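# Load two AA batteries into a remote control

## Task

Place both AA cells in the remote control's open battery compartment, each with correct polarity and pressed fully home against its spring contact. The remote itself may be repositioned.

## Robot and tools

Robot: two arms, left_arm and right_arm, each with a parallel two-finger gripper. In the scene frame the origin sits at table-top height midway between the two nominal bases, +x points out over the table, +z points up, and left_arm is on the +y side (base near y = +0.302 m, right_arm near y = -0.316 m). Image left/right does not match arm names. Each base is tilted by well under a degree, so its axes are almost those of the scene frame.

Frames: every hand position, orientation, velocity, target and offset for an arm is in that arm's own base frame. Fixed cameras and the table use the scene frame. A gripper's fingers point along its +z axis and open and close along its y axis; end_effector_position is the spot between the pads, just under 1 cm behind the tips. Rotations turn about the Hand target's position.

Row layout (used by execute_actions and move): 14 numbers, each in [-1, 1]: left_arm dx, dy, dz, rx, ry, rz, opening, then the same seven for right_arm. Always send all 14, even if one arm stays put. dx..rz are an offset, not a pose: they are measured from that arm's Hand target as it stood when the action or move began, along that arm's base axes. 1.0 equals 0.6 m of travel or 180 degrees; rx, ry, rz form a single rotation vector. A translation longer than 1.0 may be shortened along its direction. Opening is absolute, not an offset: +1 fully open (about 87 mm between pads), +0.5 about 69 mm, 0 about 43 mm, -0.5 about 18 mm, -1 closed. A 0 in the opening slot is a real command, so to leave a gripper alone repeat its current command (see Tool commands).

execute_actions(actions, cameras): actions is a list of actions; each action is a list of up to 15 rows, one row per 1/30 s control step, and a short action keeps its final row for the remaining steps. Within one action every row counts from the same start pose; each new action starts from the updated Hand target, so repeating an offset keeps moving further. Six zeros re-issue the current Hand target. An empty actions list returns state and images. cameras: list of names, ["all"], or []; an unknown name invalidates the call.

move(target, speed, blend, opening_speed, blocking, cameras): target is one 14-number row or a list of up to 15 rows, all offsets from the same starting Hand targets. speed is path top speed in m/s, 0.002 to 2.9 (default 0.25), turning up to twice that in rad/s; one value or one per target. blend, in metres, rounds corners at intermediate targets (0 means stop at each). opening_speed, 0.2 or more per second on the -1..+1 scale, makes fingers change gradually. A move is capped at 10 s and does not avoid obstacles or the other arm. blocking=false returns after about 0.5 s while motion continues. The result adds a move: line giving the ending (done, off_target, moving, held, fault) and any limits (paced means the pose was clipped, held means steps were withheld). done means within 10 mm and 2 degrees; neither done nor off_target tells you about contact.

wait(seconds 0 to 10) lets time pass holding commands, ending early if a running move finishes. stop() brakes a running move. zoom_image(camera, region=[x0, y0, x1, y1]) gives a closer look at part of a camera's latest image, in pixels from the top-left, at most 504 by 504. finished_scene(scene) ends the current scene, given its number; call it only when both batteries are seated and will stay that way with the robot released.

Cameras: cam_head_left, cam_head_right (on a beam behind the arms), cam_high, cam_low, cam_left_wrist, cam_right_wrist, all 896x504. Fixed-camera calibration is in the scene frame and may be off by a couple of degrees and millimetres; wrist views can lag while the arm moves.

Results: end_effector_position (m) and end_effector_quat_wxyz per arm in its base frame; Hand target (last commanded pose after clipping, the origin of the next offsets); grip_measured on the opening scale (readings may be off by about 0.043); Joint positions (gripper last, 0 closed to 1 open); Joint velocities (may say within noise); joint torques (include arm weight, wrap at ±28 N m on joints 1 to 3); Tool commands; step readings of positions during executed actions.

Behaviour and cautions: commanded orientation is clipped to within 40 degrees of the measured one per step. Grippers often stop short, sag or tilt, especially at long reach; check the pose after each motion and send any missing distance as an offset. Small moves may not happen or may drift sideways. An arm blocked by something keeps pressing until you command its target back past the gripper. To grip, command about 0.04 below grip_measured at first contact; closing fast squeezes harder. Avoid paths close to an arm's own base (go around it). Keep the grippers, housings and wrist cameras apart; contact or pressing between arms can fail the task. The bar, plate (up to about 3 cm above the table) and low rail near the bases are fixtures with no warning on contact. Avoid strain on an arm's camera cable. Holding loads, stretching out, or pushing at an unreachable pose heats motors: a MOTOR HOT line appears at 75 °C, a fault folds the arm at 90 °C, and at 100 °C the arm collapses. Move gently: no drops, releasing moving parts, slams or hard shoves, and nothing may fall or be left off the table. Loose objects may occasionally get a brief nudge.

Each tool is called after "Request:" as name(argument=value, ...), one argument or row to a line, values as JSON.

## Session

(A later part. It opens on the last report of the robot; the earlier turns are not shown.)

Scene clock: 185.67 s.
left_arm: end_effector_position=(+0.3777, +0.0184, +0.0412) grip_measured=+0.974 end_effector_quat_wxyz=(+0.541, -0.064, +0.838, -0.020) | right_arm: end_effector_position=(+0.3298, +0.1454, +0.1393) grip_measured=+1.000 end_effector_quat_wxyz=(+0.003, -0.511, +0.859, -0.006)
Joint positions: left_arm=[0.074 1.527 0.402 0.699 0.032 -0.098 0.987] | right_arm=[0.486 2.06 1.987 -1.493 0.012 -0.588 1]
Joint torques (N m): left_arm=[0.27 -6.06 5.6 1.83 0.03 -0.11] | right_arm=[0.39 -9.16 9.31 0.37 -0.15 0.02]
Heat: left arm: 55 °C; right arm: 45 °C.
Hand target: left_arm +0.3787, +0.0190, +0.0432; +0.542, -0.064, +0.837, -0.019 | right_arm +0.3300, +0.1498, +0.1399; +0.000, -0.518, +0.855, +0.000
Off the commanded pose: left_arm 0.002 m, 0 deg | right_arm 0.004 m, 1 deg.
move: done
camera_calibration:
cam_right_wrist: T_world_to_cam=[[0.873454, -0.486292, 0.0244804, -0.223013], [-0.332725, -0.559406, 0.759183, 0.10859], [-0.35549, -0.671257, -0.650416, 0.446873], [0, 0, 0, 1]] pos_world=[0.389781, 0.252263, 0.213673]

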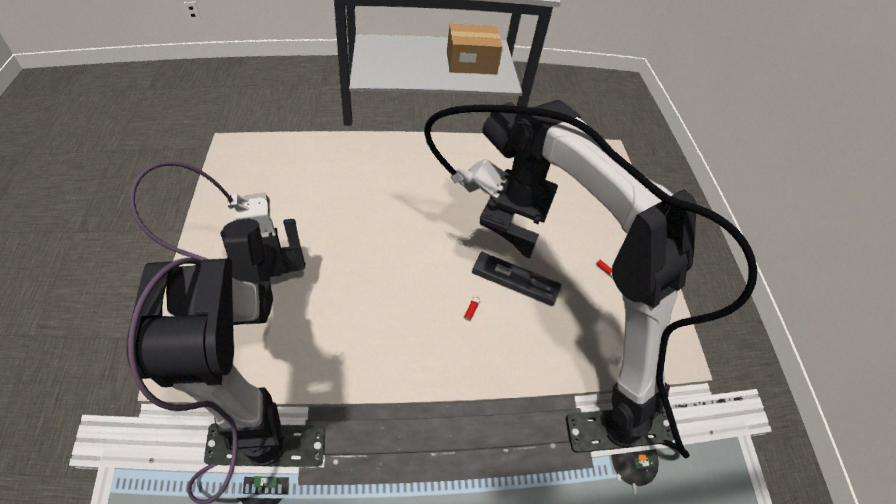

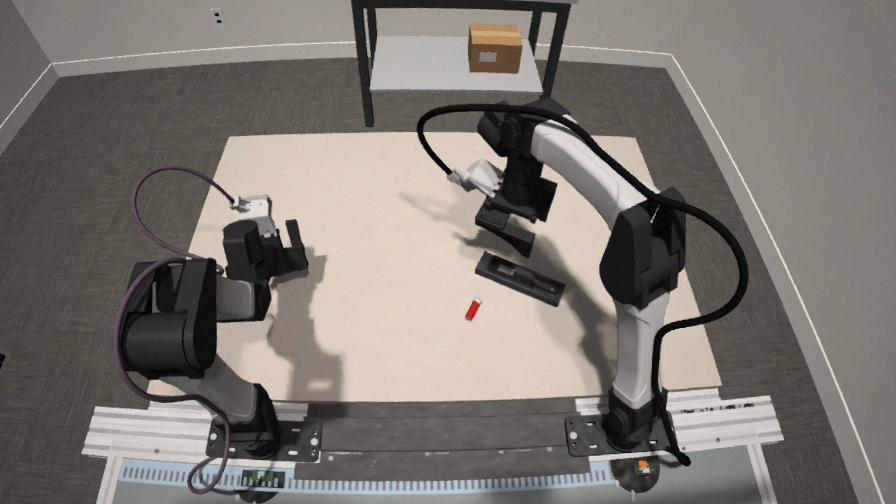

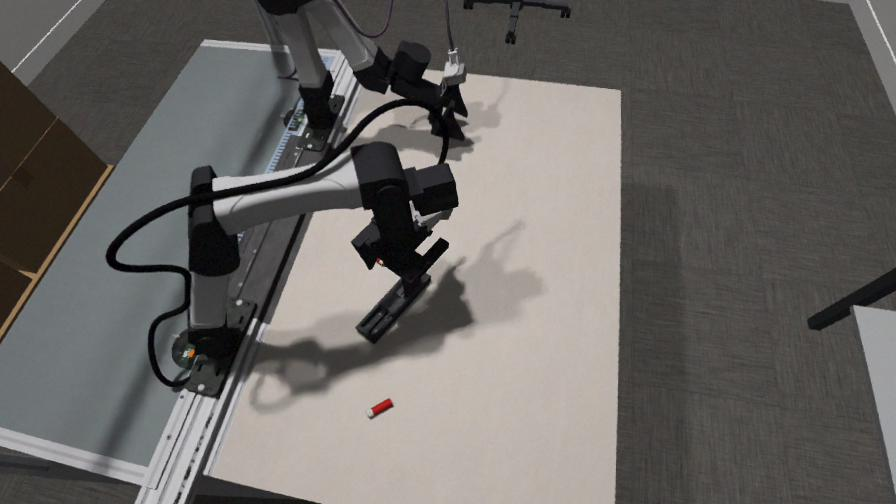

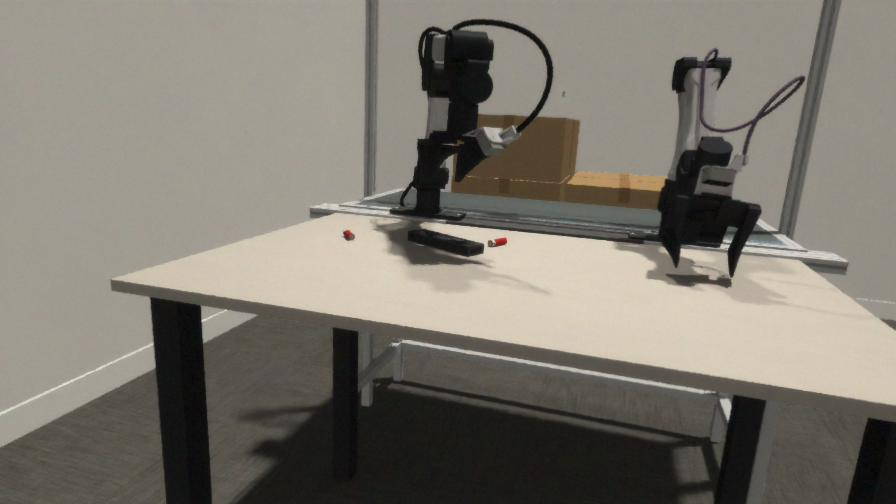

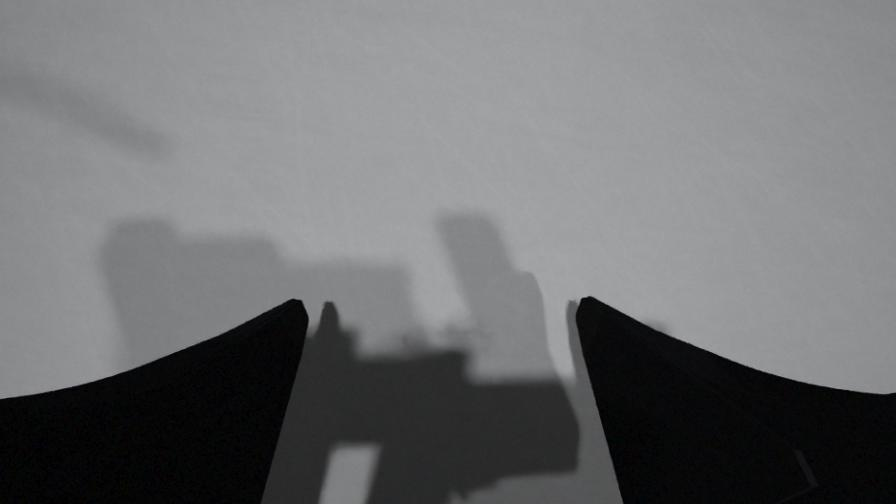

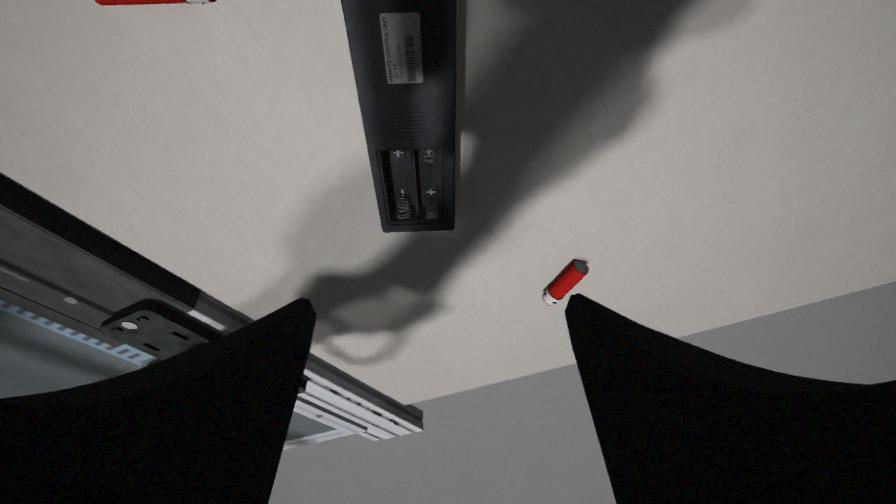

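Request:
move(
  target=[0,0,0,0,0,0,1, -0.0192,0.0082,-0.133,0,0,0,1],
  speed=0.15,
  cameras=["cam_right_wrist", "cam_low"],
)

Scene clock: 199.93 s.
left_arm: end_effector_position=(+0.3777, +0.0184, +0.0412) grip_measured=+0.974 end_effector_quat_wxyz=(+0.541, -0.064, +0.838, -0.020) | right_arm: end_effector_position=(+0.3206, +0.1505, +0.0566) grip_measured=+1.000 end_effector_quat_wxyz=(-0.010, -0.521, +0.854, -0.005)
Joint positions: left_arm=[0.074 1.527 0.402 0.699 0.032 -0.098 0.987] | right_arm=[0.51 2.06 1.654 -1.185 0.011 -0.586 1]
Joint torques (N m): left_arm=[0.17 -6.2 5.3 1.8 0.03 -0.06] | right_arm=[0.47 -12.37 5.72 0.61 -0.15 0.24]
Heat: left arm: 55 °C; right arm: 45 °C.
Hand target: left_arm +0.3787, +0.0190, +0.0432; +0.542, -0.064, +0.837, -0.019 | right_arm +0.3184, +0.1547, +0.0600; +0.000, -0.518, +0.855, +0.000
Off the commanded pose: left_arm 0.002 m, 0 deg | right_arm 0.006 m, 1 deg.
move: done
camera_calibration:
cam_right_wrist: T_world_to_cam=[[0.884017, -0.467344, 0.010195, -0.216026], [-0.303661, -0.557543, 0.772616, 0.160883], [-0.355393, -0.686101, -0.634792, 0.394564], [0, 0, 0, 1]] pos_world=[0.380049, 0.259452, 0.128367]
Images, in order (width x height): cam_low 896x504, cam_right_wrist 896x504.

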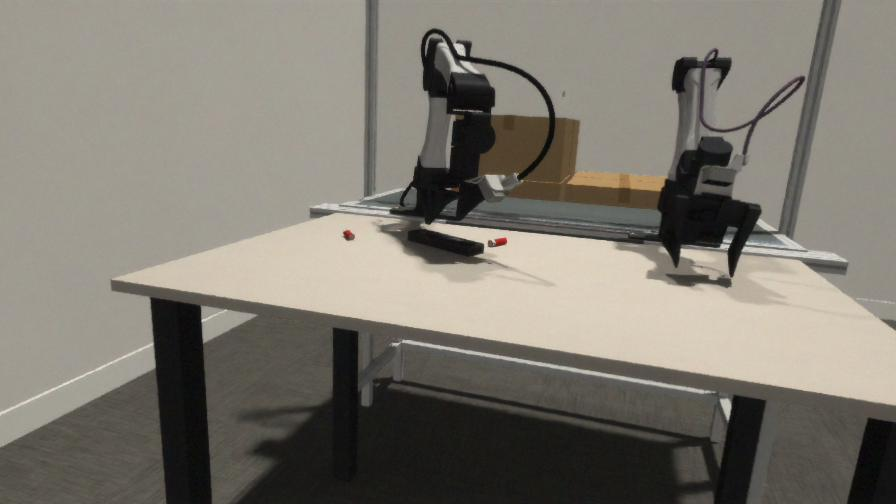

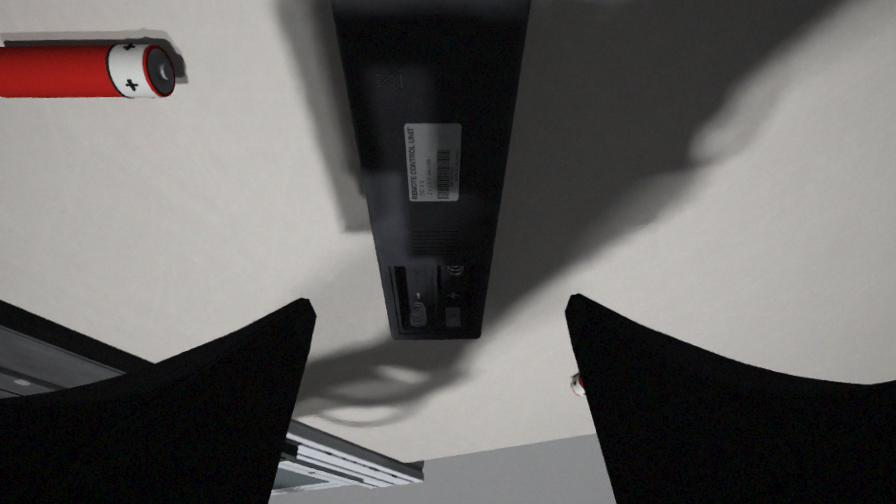

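Request:
move(
  target=[0,0,0,0,0,0,1, 0,0,-0.05,0,0,0,1],
  speed=0.08,
  cameras=["cam_right_wrist", "cam_low", "cam_high"],
)

Request:
zoom_image(
  camera="cam_low",
  region=[380, 150, 520, 280],
)

Scene clock: 206.37 s.
left_arm: end_effector_position=(+0.3777, +0.0184, +0.0412) grip_measured=+0.974 end_effector_quat_wxyz=(+0.541, -0.064, +0.838, -0.020) | right_arm: end_effector_position=(+0.3218, +0.1511, +0.0345) grip_measured=+1.000 end_effector_quat_wxyz=(+0.002, -0.520, +0.854, -0.006)
Joint positions: left_arm=[0.074 1.527 0.402 0.699 0.032 -0.098 0.987] | right_arm=[0.51 2.06 1.568 -1.075 0.011 -0.585 1]
Joint torques (N m): left_arm=[0.35 -5.97 5.57 1.8 0.06 -0.11] | right_arm=[0.47 -10.11 5.76 0.64 -0.15 0.24]
Heat: left arm: 56 °C; right arm: 45 °C.
Hand target: left_arm +0.3787, +0.0190, +0.0432; +0.542, -0.064, +0.837, -0.019 | right_arm +0.3184, +0.1547, +0.0300; +0.000, -0.518, +0.855, +0.000
Off the commanded pose: left_arm 0.002 m, 0 deg | right_arm 0.007 m, 1 deg.
move: done
camera_calibration:
cam_right_wrist: T_world_to_cam=[[0.883477, -0.467916, 0.0228739, -0.216662], [-0.319495, -0.566095, 0.759908, 0.185446], [-0.342624, -0.678669, -0.649629, 0.376581], [0, 0, 0, 1]] pos_world=[0.37969, 0.259175, 0.108672]
Images, in order (width x height): cam_high 896x504, cam_low 896x504, cam_right_wrist 896x504.

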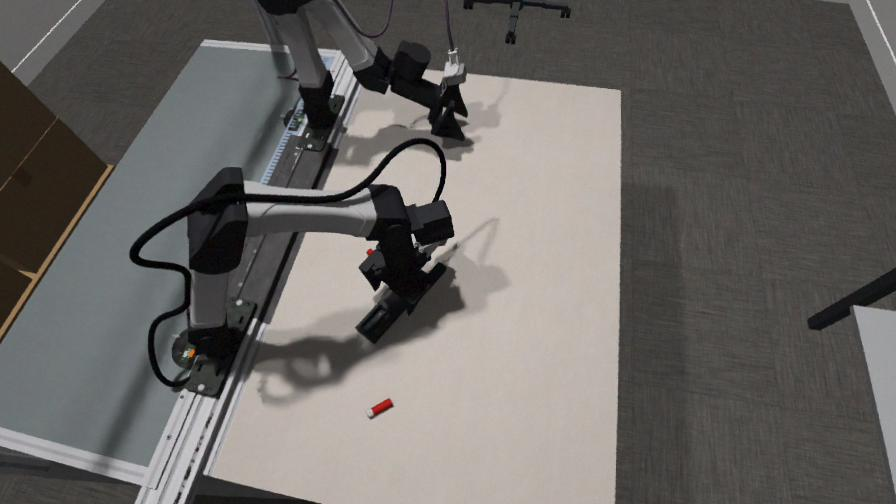

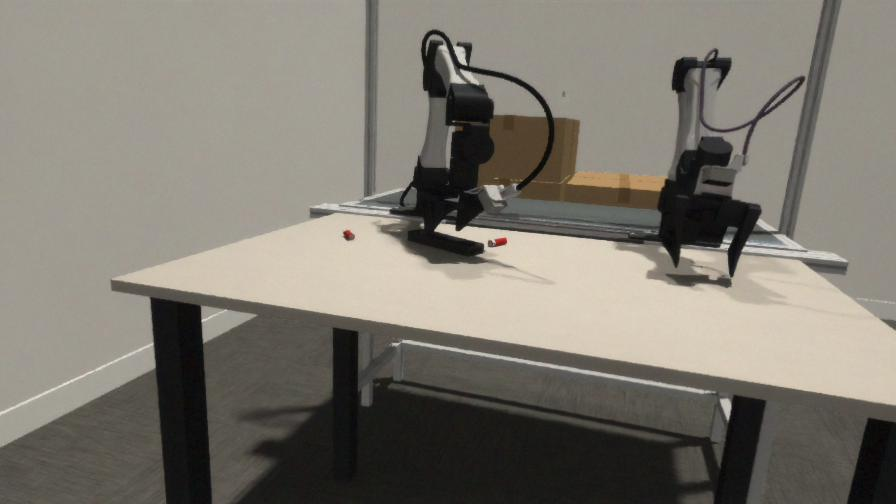

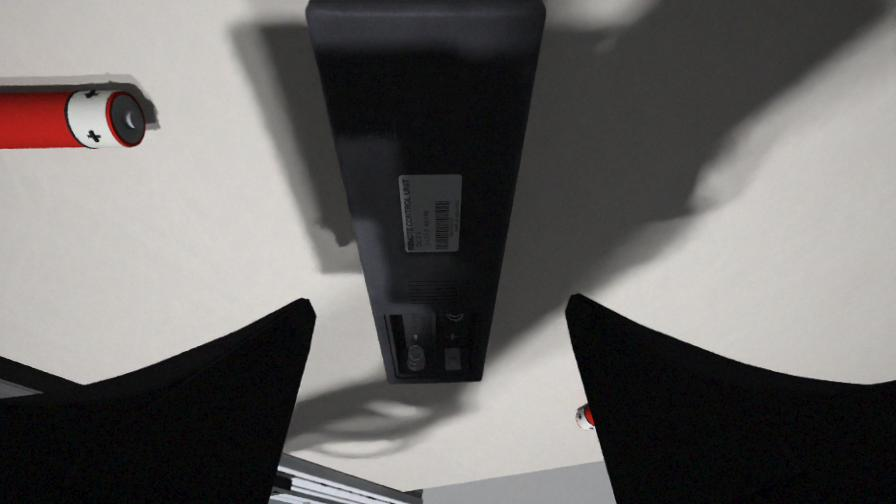

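Scaled by 3.600.

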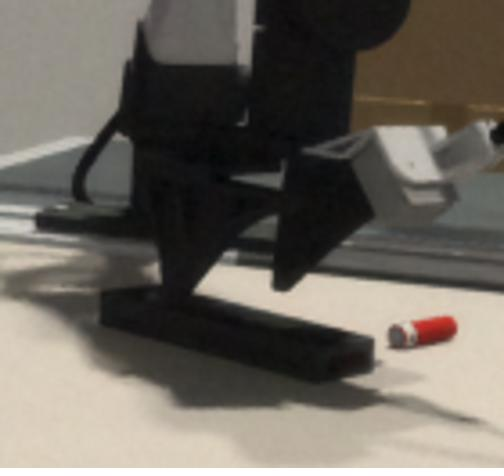

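Request:
move(
  target=[0,0,0,0,0,0,1, 0,0,-0.0275,0,0,0,1],
  speed=0.06,
  cameras=["cam_right_wrist", "cam_low"],
)

Request:
zoom_image(
  camera="cam_low",
  region=[380, 150, 520, 280],
)

Scene clock: 210.27 s.
left_arm: end_effector_position=(+0.3777, +0.0184, +0.0412) grip_measured=+0.974 end_effector_quat_wxyz=(+0.541, -0.064, +0.838, -0.020) | right_arm: end_effector_position=(+0.3226, +0.1516, +0.0212) grip_measured=+1.000 end_effector_quat_wxyz=(+0.007, -0.520, +0.854, -0.006)
Joint positions: left_arm=[0.074 1.527 0.402 0.699 0.032 -0.098 0.987] | right_arm=[0.51 2.068 1.527 -1.016 0.011 -0.585 1]
Joint torques (N m): left_arm=[0.29 -6 5.46 1.84 0.04 -0.05] | right_arm=[0.46 -9.24 5.75 0.69 -0.15 0.24]
Heat: left arm: 56 °C; right arm: 44 °C.
Hand target: left_arm +0.3787, +0.0190, +0.0432; +0.542, -0.064, +0.837, -0.019 | right_arm +0.3184, +0.1547, +0.0135; +0.000, -0.518, +0.855, +0.000
Off the commanded pose: left_arm 0.002 m, 0 deg | right_arm 0.009 m, 1 deg.
move: done
camera_calibration:
cam_right_wrist: T_world_to_cam=[[0.883284, -0.468, 0.0280126, -0.216921], [-0.325755, -0.56965, 0.754574, 0.198737], [-0.337183, -0.675629, -0.655617, 0.366463], [0, 0, 0, 1]] pos_world=[0.379907, 0.259284, 0.0963739]
Images, in order (width x height): cam_low 896x504, cam_right_wrist 896x504.

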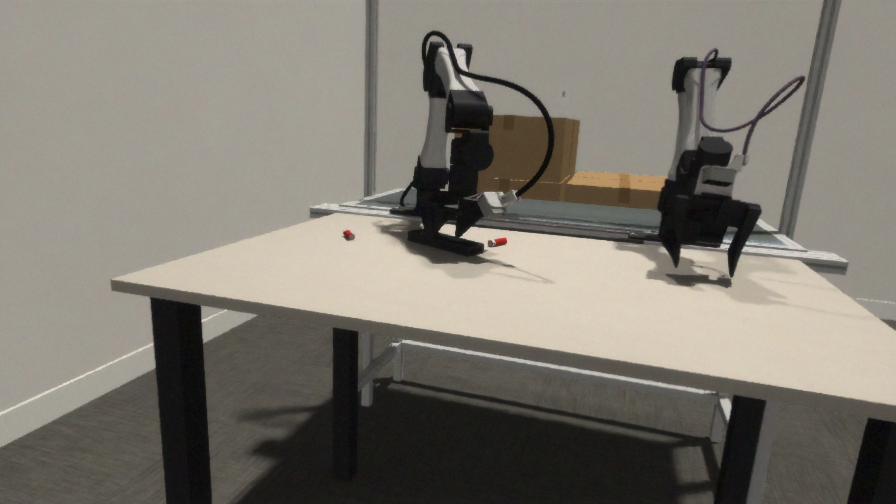

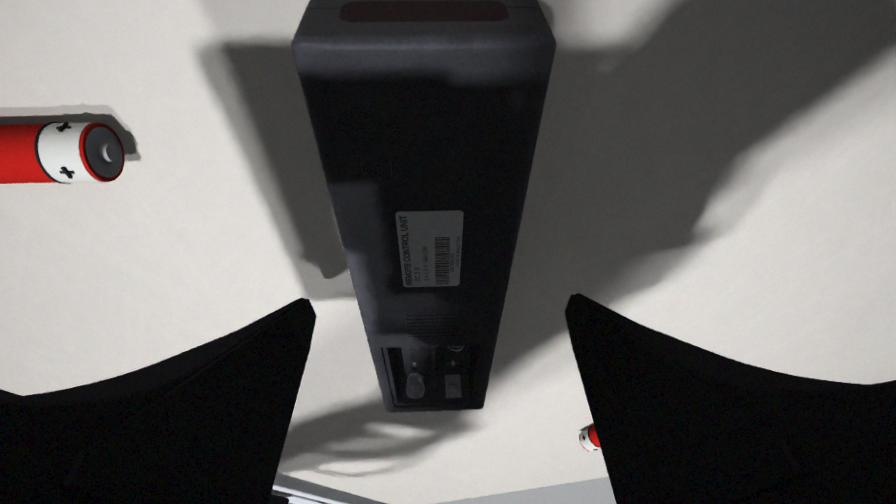

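Scaled by 3.600.

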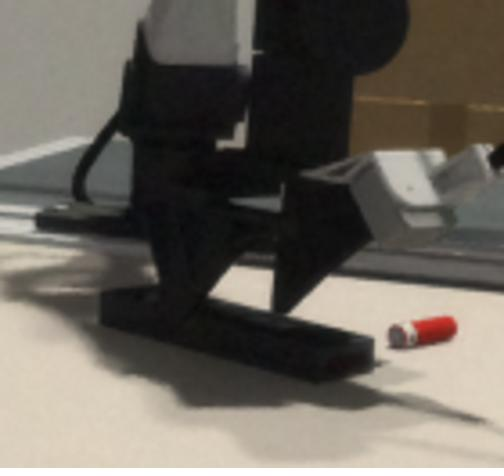

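Request:
move(
  target=[0,0,0,0,0,0,1, -0.004,0.002,-0.0133,0,0,0,1],
  speed=0.06,
  cameras=["cam_right_wrist", "cam_low"],
)

Request:
zoom_image(
  camera="cam_low",
  region=[380, 150, 520, 280],
)

Scene clock: 218.87 s.
left_arm: end_effector_position=(+0.3777, +0.0184, +0.0412) grip_measured=+0.974 end_effector_quat_wxyz=(+0.541, -0.064, +0.838, -0.020) | right_arm: end_effector_position=(+0.3208, +0.1527, +0.0137) grip_measured=+1.000 end_effector_quat_wxyz=(+0.007, -0.520, +0.854, -0.006)
Joint positions: left_arm=[0.074 1.527 0.402 0.699 0.032 -0.098 0.987] | right_arm=[0.514 2.072 1.502 -0.986 0.011 -0.579 1]
Joint torques (N m): left_arm=[0.02 -5.89 5.45 1.85 0.07 -0.11] | right_arm=[0.59 -9.17 5.63 0.69 -0.14 0.24]
Heat: left arm: 56 °C; right arm: 44 °C.
Hand target: left_arm +0.3787, +0.0190, +0.0432; +0.542, -0.064, +0.837, -0.019 | right_arm +0.3160, +0.1560, +0.0056; +0.000, -0.518, +0.855, +0.000
Off the commanded pose: left_arm 0.002 m, 0 deg | right_arm 0.010 m, 1 deg.
move: done
camera_calibration:
cam_right_wrist: T_world_to_cam=[[0.882711, -0.469031, 0.028826, -0.214335], [-0.327422, -0.569884, 0.753676, 0.205033], [-0.33707, -0.674716, -0.656614, 0.361589], [0, 0, 0, 1]] pos_world=[0.378209, 0.260285, 0.0890742]
Images, in order (width x height): cam_low 896x504, cam_right_wrist 896x504.

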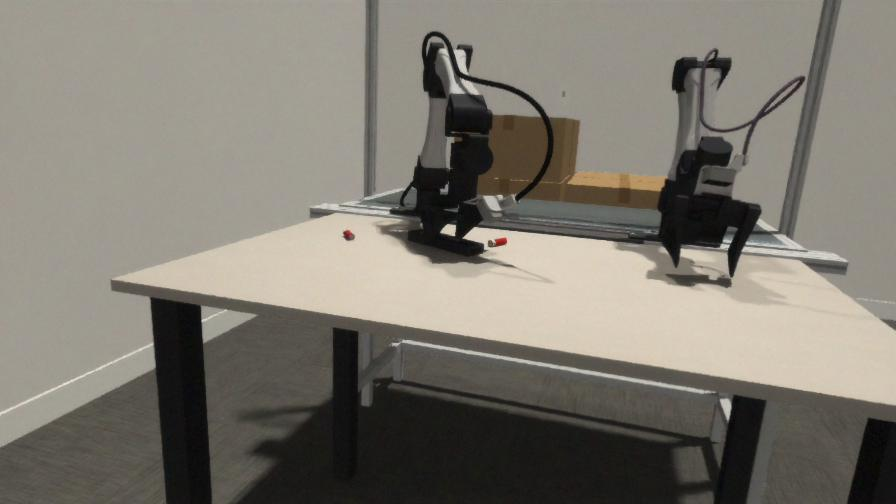

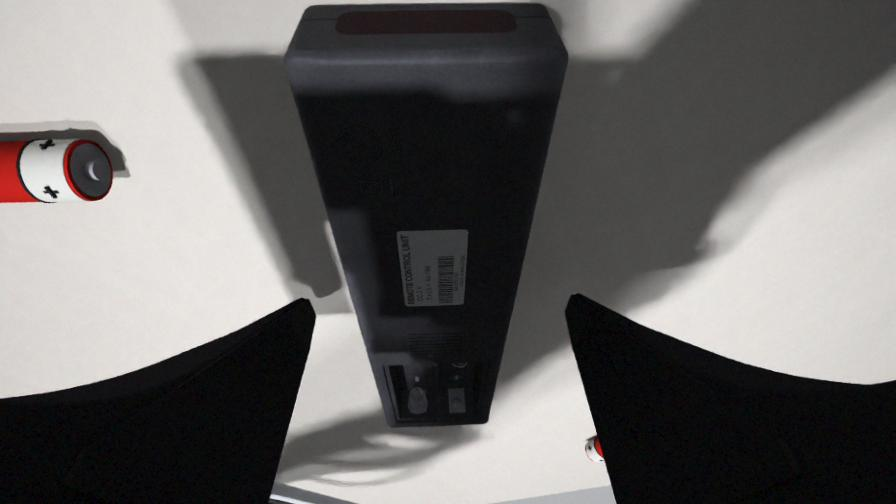

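Scaled by 3.600.

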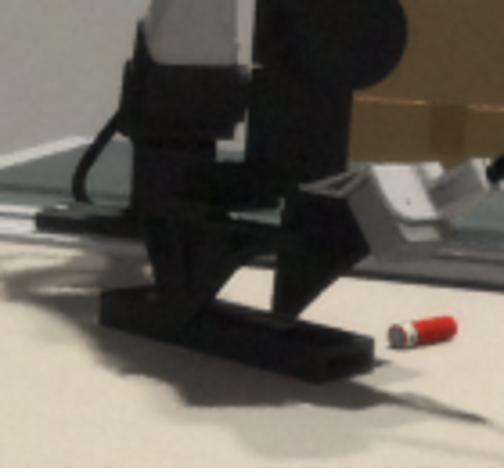

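Request:
move(
  target=[0,0,0,0,0,0,1, 0,0,0,0,0,0,0.0],
  speed=0.05,
  opening_speed=0.5,
  cameras=["cam_right_wrist"],
)

Scene clock: 224.30 s.
left_arm: end_effector_position=(+0.3777, +0.0184, +0.0412) grip_measured=+0.974 end_effector_quat_wxyz=(+0.541, -0.064, +0.838, -0.020) | right_arm: end_effector_position=(+0.3207, +0.1529, +0.0137) grip_measured=+0.086 end_effector_quat_wxyz=(+0.008, -0.519, +0.854, -0.005)
Joint positions: left_arm=[0.074 1.527 0.402 0.699 0.032 -0.098 0.987] | right_arm=[0.514 2.072 1.502 -0.986 0.01 -0.578 0.543]
Joint torques (N m): left_arm=[0.34 -5.81 5.59 1.8 0.06 -0.11] | right_arm=[0.59 -9.13 5.61 0.68 -0.14 0.23]
Heat: left arm: 56 °C; right arm: 44 °C.
Hand target: left_arm +0.3787, +0.0190, +0.0432; +0.542, -0.064, +0.837, -0.019 | right_arm +0.3160, +0.1559, +0.0056; +0.000, -0.518, +0.855, +0.000
Off the commanded pose: left_arm 0.002 m, 0 deg | right_arm 0.010 m, 1 deg.
move: done
camera_calibration:
cam_right_wrist: T_world_to_cam=[[0.8822, -0.47004, 0.0280278, -0.21376], [-0.327856, -0.570436, 0.753069, 0.205453], [-0.337984, -0.673547, -0.657344, 0.361763], [0, 0, 0, 1]] pos_world=[0.378208, 0.260387, 0.0890733]
Images, in order (width x height): cam_right_wrist 896x504.

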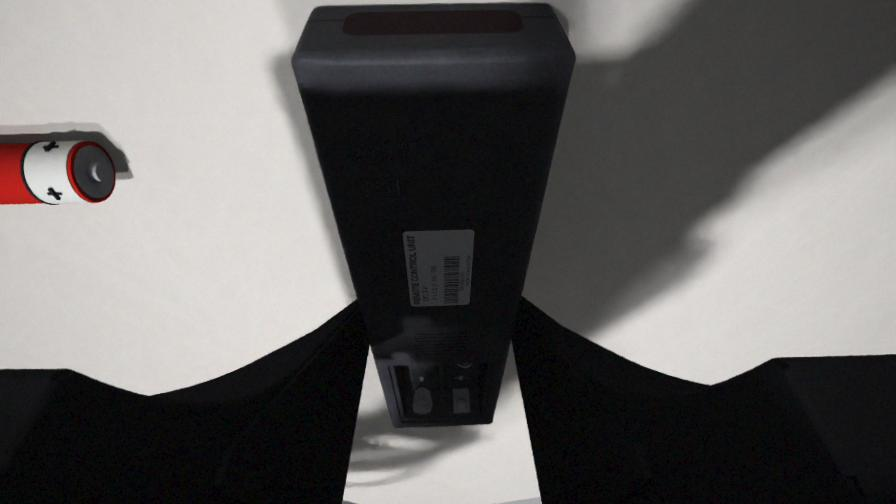

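Request:
move(
  target=[
    [0,0,0,0,0,0,1, 0,0,0.033,0,0,0,0.0],
    [0,0,0,0,0,0,1, 0.0405,0.153,0.04,0,0,0.1533,0.0],
  ],
  speed=0.1,
  cameras=["all"],
)

Scene clock: 236.67 s.
left_arm: end_effector_position=(+0.3777, +0.0184, +0.0412) grip_measured=+0.974 end_effector_quat_wxyz=(+0.541, -0.064, +0.838, -0.020) | right_arm: end_effector_position=(+0.3403, +0.2427, +0.0284) grip_measured=+0.086 end_effector_quat_wxyz=(-0.001, +0.701, -0.713, +0.005)
Joint positions: left_arm=[0.074 1.527 0.402 0.699 0.032 -0.098 0.987] | right_arm=[0.699 2.287 1.908 -1.188 0.01 -0.855 0.543]
Joint torques (N m): left_arm=[0.12 -6.16 5.49 1.9 0.02 -0.12] | right_arm=[0.43 -11.04 9.77 0.36 -0.14 0.01]
Heat: left arm: 56 °C; right arm: 45 °C.
Hand target: left_arm +0.3787, +0.0190, +0.0432; +0.542, -0.064, +0.837, -0.019 | right_arm +0.3403, +0.2478, +0.0297; +0.000, +0.707, -0.707, +0.000
Off the commanded pose: left_arm 0.002 m, 0 deg | right_arm 0.005 m, 1 deg.
move: done
camera_calibration:
cam_right_wrist: T_world_to_cam=[[0.999421, -0.0276571, 0.019814, -0.336321], [-0.033012, -0.647463, 0.761382, 0.17009], [-0.00822878, -0.761595, -0.648001, 0.347391], [0, 0, 0, 1]] pos_world=[0.3446, 0.365397, 0.10227]

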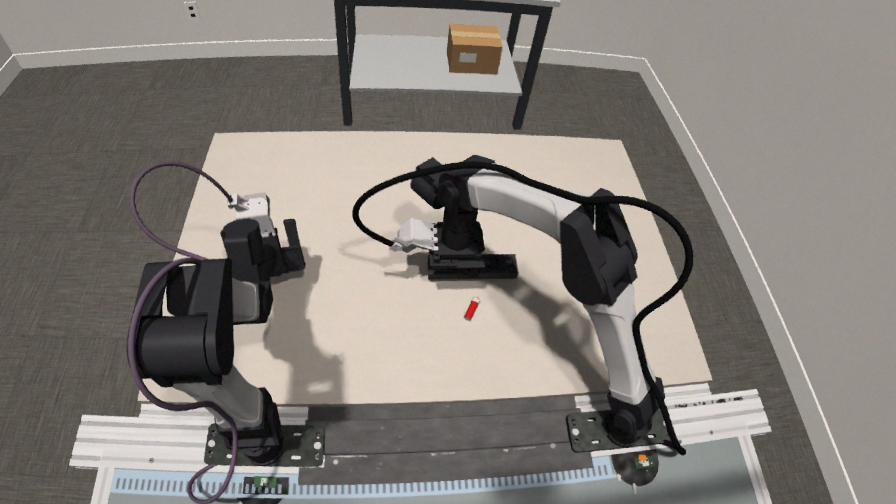

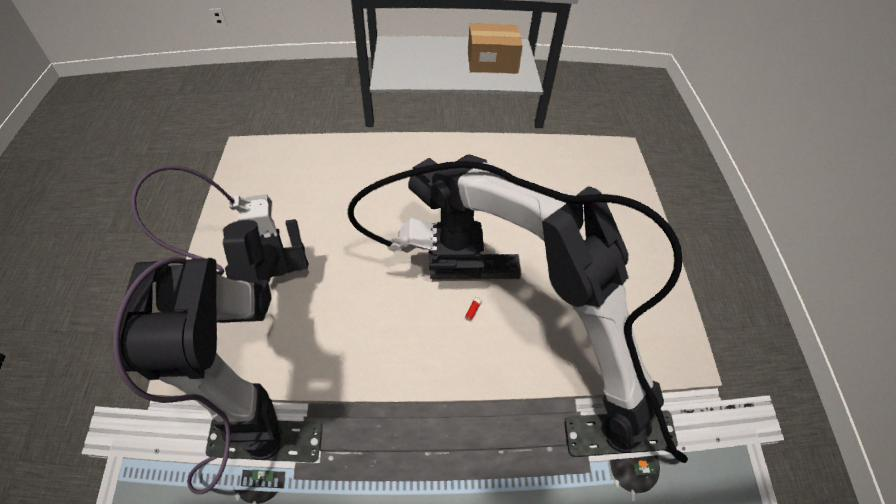

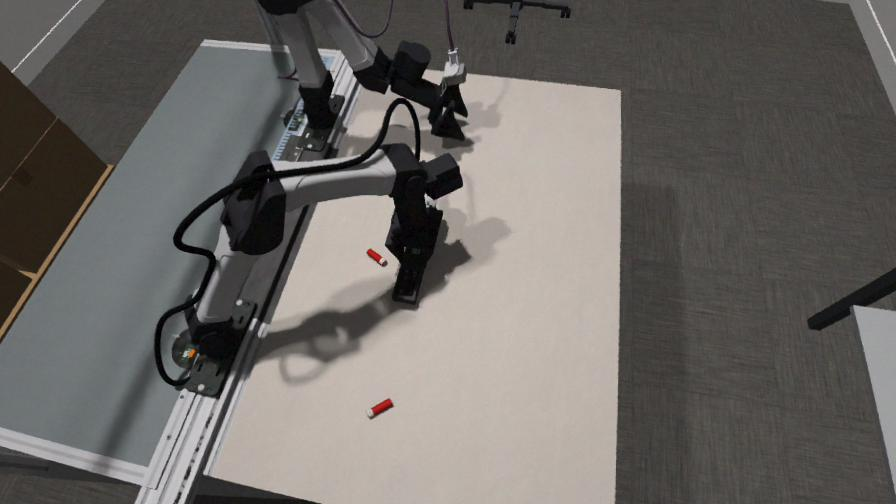

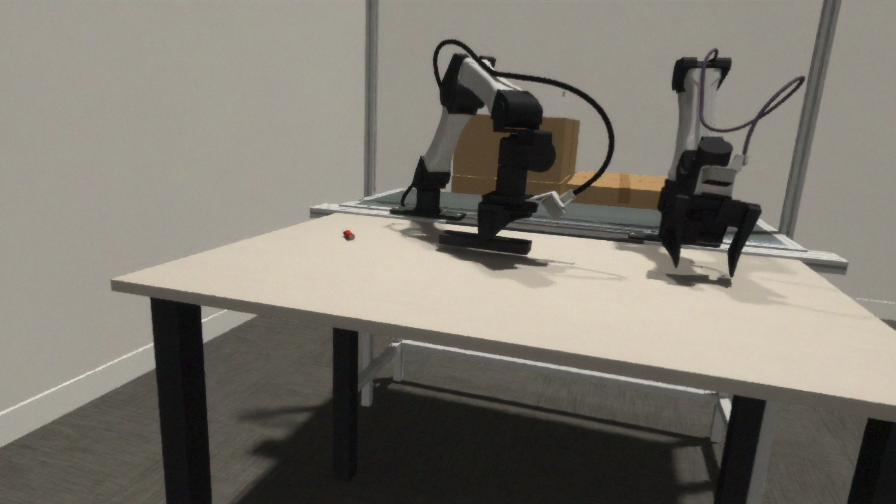

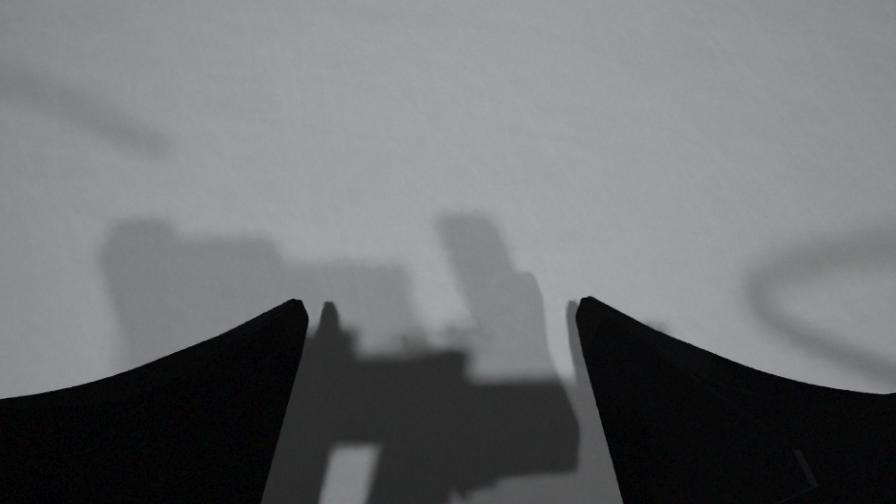

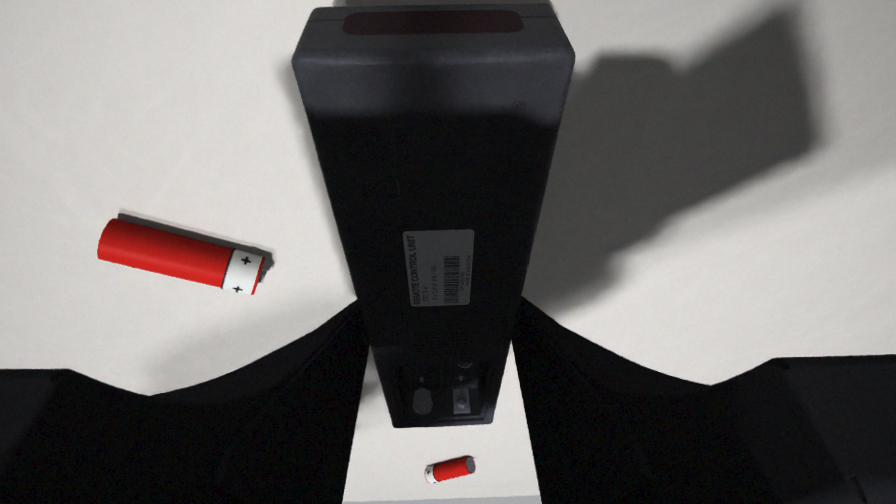

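Request:
move(
  target=[0,0,0,0,0,0,1, 0,0,-0.028,0,0,0,0.0],
  speed=0.05,
  cameras=["cam_low", "cam_right_wrist"],
)

Request:
zoom_image(
  camera="cam_low",
  region=[420, 200, 560, 280],
)

Scene clock: 241.00 s.
left_arm: end_effector_position=(+0.3777, +0.0184, +0.0412) grip_measured=+0.974 end_effector_quat_wxyz=(+0.541, -0.064, +0.838, -0.020) | right_arm: end_effector_position=(+0.3436, +0.2454, +0.0202) grip_measured=+0.086 end_effector_quat_wxyz=(-0.006, +0.701, -0.713, +0.005)
Joint positions: left_arm=[0.074 1.527 0.402 0.699 0.032 -0.098 0.987] | right_arm=[0.699 2.301 1.9 -1.157 0.01 -0.856 0.543]
Joint torques (N m): left_arm=[0.31 -6.23 5.56 1.87 0.05 -0.11] | right_arm=[0.44 -11.26 6.12 0.64 -0.14 0]
Heat: left arm: 56 °C; right arm: 47 °C.
Hand target: left_arm +0.3787, +0.0190, +0.0432; +0.542, -0.064, +0.837, -0.019 | right_arm +0.3403, +0.2477, +0.0128; +0.000, +0.707, -0.707, +0.000
Off the commanded pose: left_arm 0.002 m, 0 deg | right_arm 0.008 m, 1 deg.
move: done
camera_calibration:
cam_right_wrist: T_world_to_cam=[[0.999269, -0.0274329, 0.0266427, -0.339498], [-0.0380894, -0.65195, 0.757304, 0.181184], [-0.00340533, -0.757765, -0.652519, 0.341662], [0, 0, 0, 1]] pos_world=[0.347314, 0.367709, 0.0947739]
Images, in order (width x height): cam_low 896x504, cam_right_wrist 896x504.

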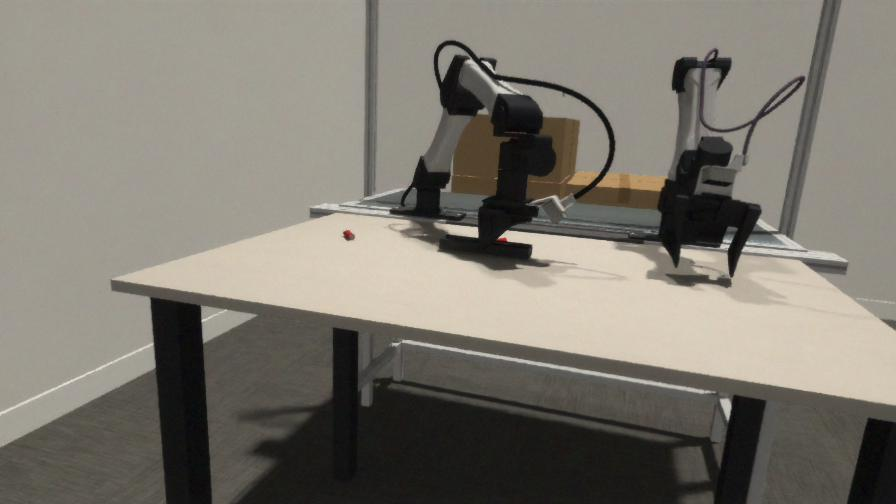

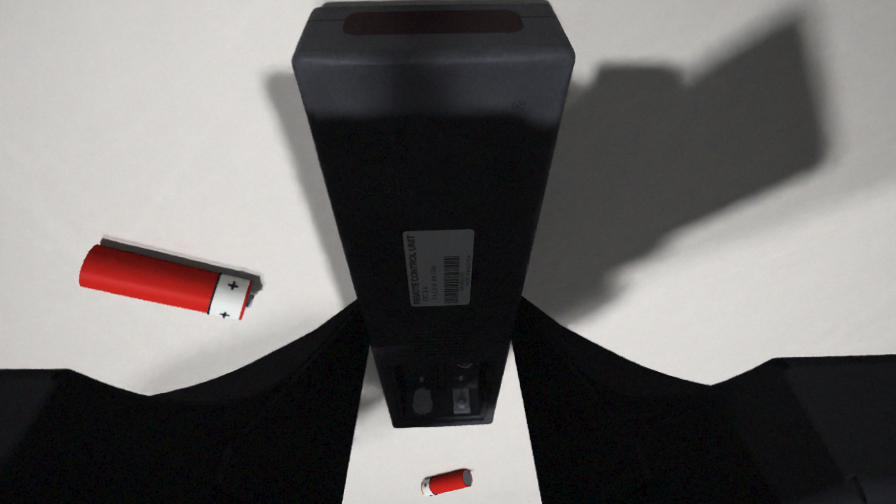

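Scaled by 3.600.

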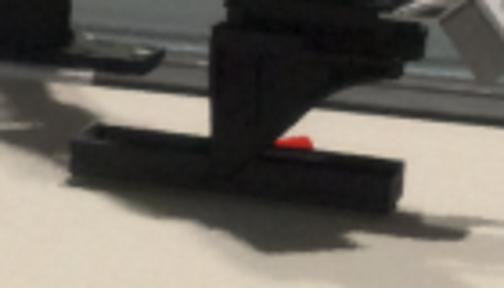

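Request:
move(
  target=[0,0,0,0,0,0,1, 0,0,-0.01,0,0,0,0.0],
  speed=0.03,
  cameras=["cam_low"],
)

Request:
zoom_image(
  camera="cam_low",
  region=[420, 200, 560, 280],
)

Scene clock: 244.40 s.
left_arm: end_effector_position=(+0.3777, +0.0184, +0.0412) grip_measured=+0.974 end_effector_quat_wxyz=(+0.541, -0.064, +0.838, -0.020) | right_arm: end_effector_position=(+0.3438, +0.2456, +0.0148) grip_measured=+0.086 end_effector_quat_wxyz=(-0.007, +0.701, -0.713, +0.005)
Joint positions: left_arm=[0.074 1.527 0.402 0.699 0.032 -0.098 0.987] | right_arm=[0.699 2.305 1.885 -1.137 0.01 -0.856 0.543]
Joint torques (N m): left_arm=[0.35 -6.05 5.44 1.82 0.04 -0.09] | right_arm=[0.42 -11.17 6.04 0.61 -0.14 0.01]
Heat: left arm: 57 °C; right arm: 47 °C.
Hand target: left_arm +0.3787, +0.0190, +0.0432; +0.542, -0.064, +0.837, -0.019 | right_arm +0.3403, +0.2477, +0.0068; +0.000, +0.707, -0.707, +0.000
Off the commanded pose: left_arm 0.002 m, 0 deg | right_arm 0.009 m, 1 deg.
move: done
Images, in order (width x height): cam_low 896x504.

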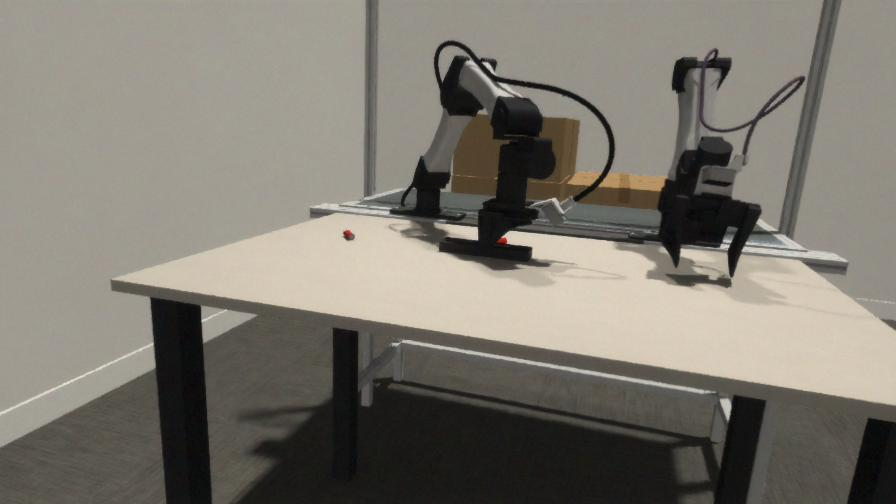

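Scaled by 3.600.

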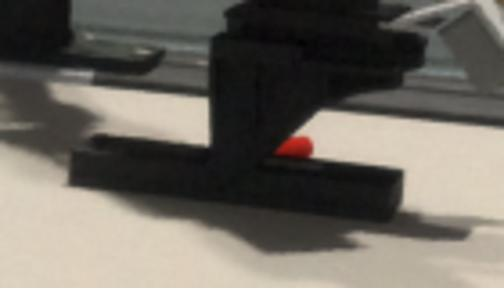

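Request:
move(
  target=[
    [0,0,0,0,0,0,1, 0,0,-0.004,0,0,0,0.0],
    [0,0,0,0,0,0,1, 0,0,-0.004,0,0,0,0.4],
  ],
  speed=0.03,
  opening_speed=0.4,
  cameras=["cam_low", "cam_right_wrist"],
)

Request:
zoom_image(
  camera="cam_low",
  region=[420, 200, 560, 280],
)

Scene clock: 249.20 s.
left_arm: end_effector_position=(+0.3777, +0.0184, +0.0412) grip_measured=+0.974 end_effector_quat_wxyz=(+0.541, -0.064, +0.838, -0.020) | right_arm: end_effector_position=(+0.3449, +0.2465, +0.0143) grip_measured=+0.400 end_effector_quat_wxyz=(-0.009, +0.701, -0.713, +0.006)
Joint positions: left_arm=[0.074 1.527 0.402 0.699 0.032 -0.098 0.987] | right_arm=[0.699 2.305 1.883 -1.129 0.01 -0.856 0.7]
Joint torques (N m): left_arm=[0.2 -6.09 5.82 1.79 0.08 -0.11] | right_arm=[0.43 -11 5.64 0.66 -0.15 0.01]
Heat: left arm: 57 °C; right arm: 47 °C.
Hand target: left_arm +0.3787, +0.0190, +0.0432; +0.542, -0.064, +0.837, -0.019 | right_arm +0.3403, +0.2477, +0.0044; +0.000, +0.707, -0.707, +0.000
Off the commanded pose: left_arm 0.002 m, 0 deg | right_arm 0.011 m, 2 deg.
move: off_target (right_arm); target 2's new opening was sent with right_arm's hand 0.011 m and 2 deg from that target
camera_calibration:
cam_right_wrist: T_world_to_cam=[[0.999114, -0.0272139, 0.0320902, -0.340666], [-0.0420727, -0.655463, 0.754054, 0.188586], [0.000513147, -0.754737, -0.656028, 0.336646], [0, 0, 0, 1]] pos_world=[0.348126, 0.368419, 0.0895771]
Images, in order (width x height): cam_low 896x504, cam_right_wrist 896x504.

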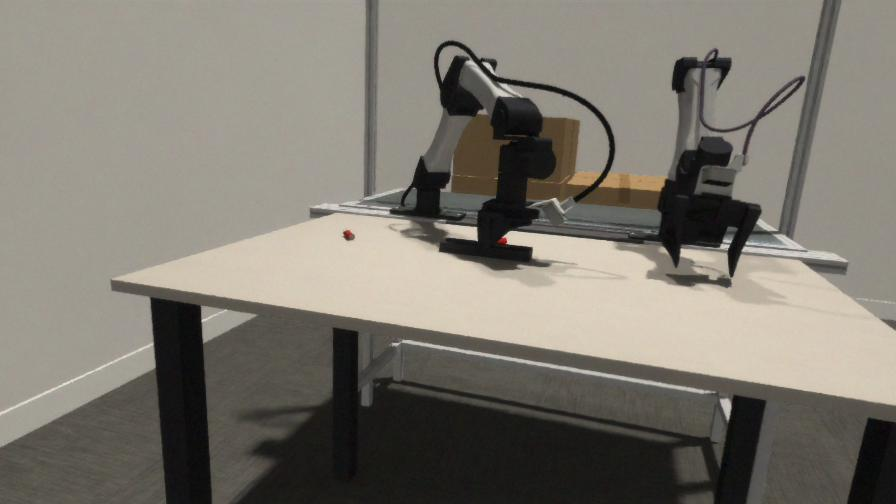

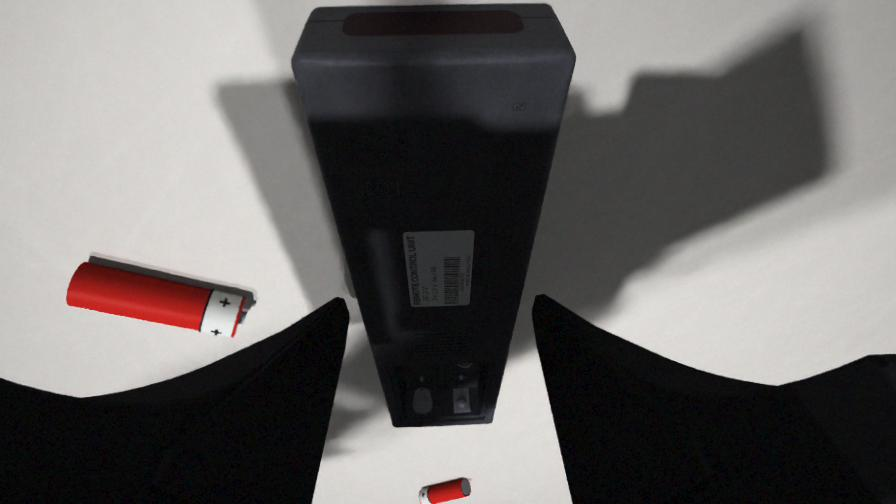

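Scaled by 3.600.

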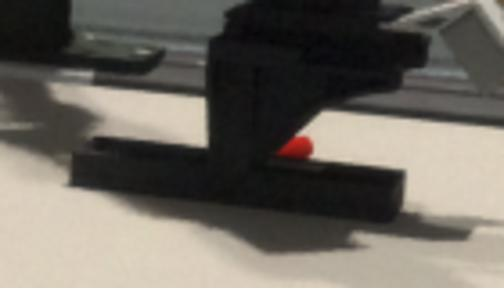

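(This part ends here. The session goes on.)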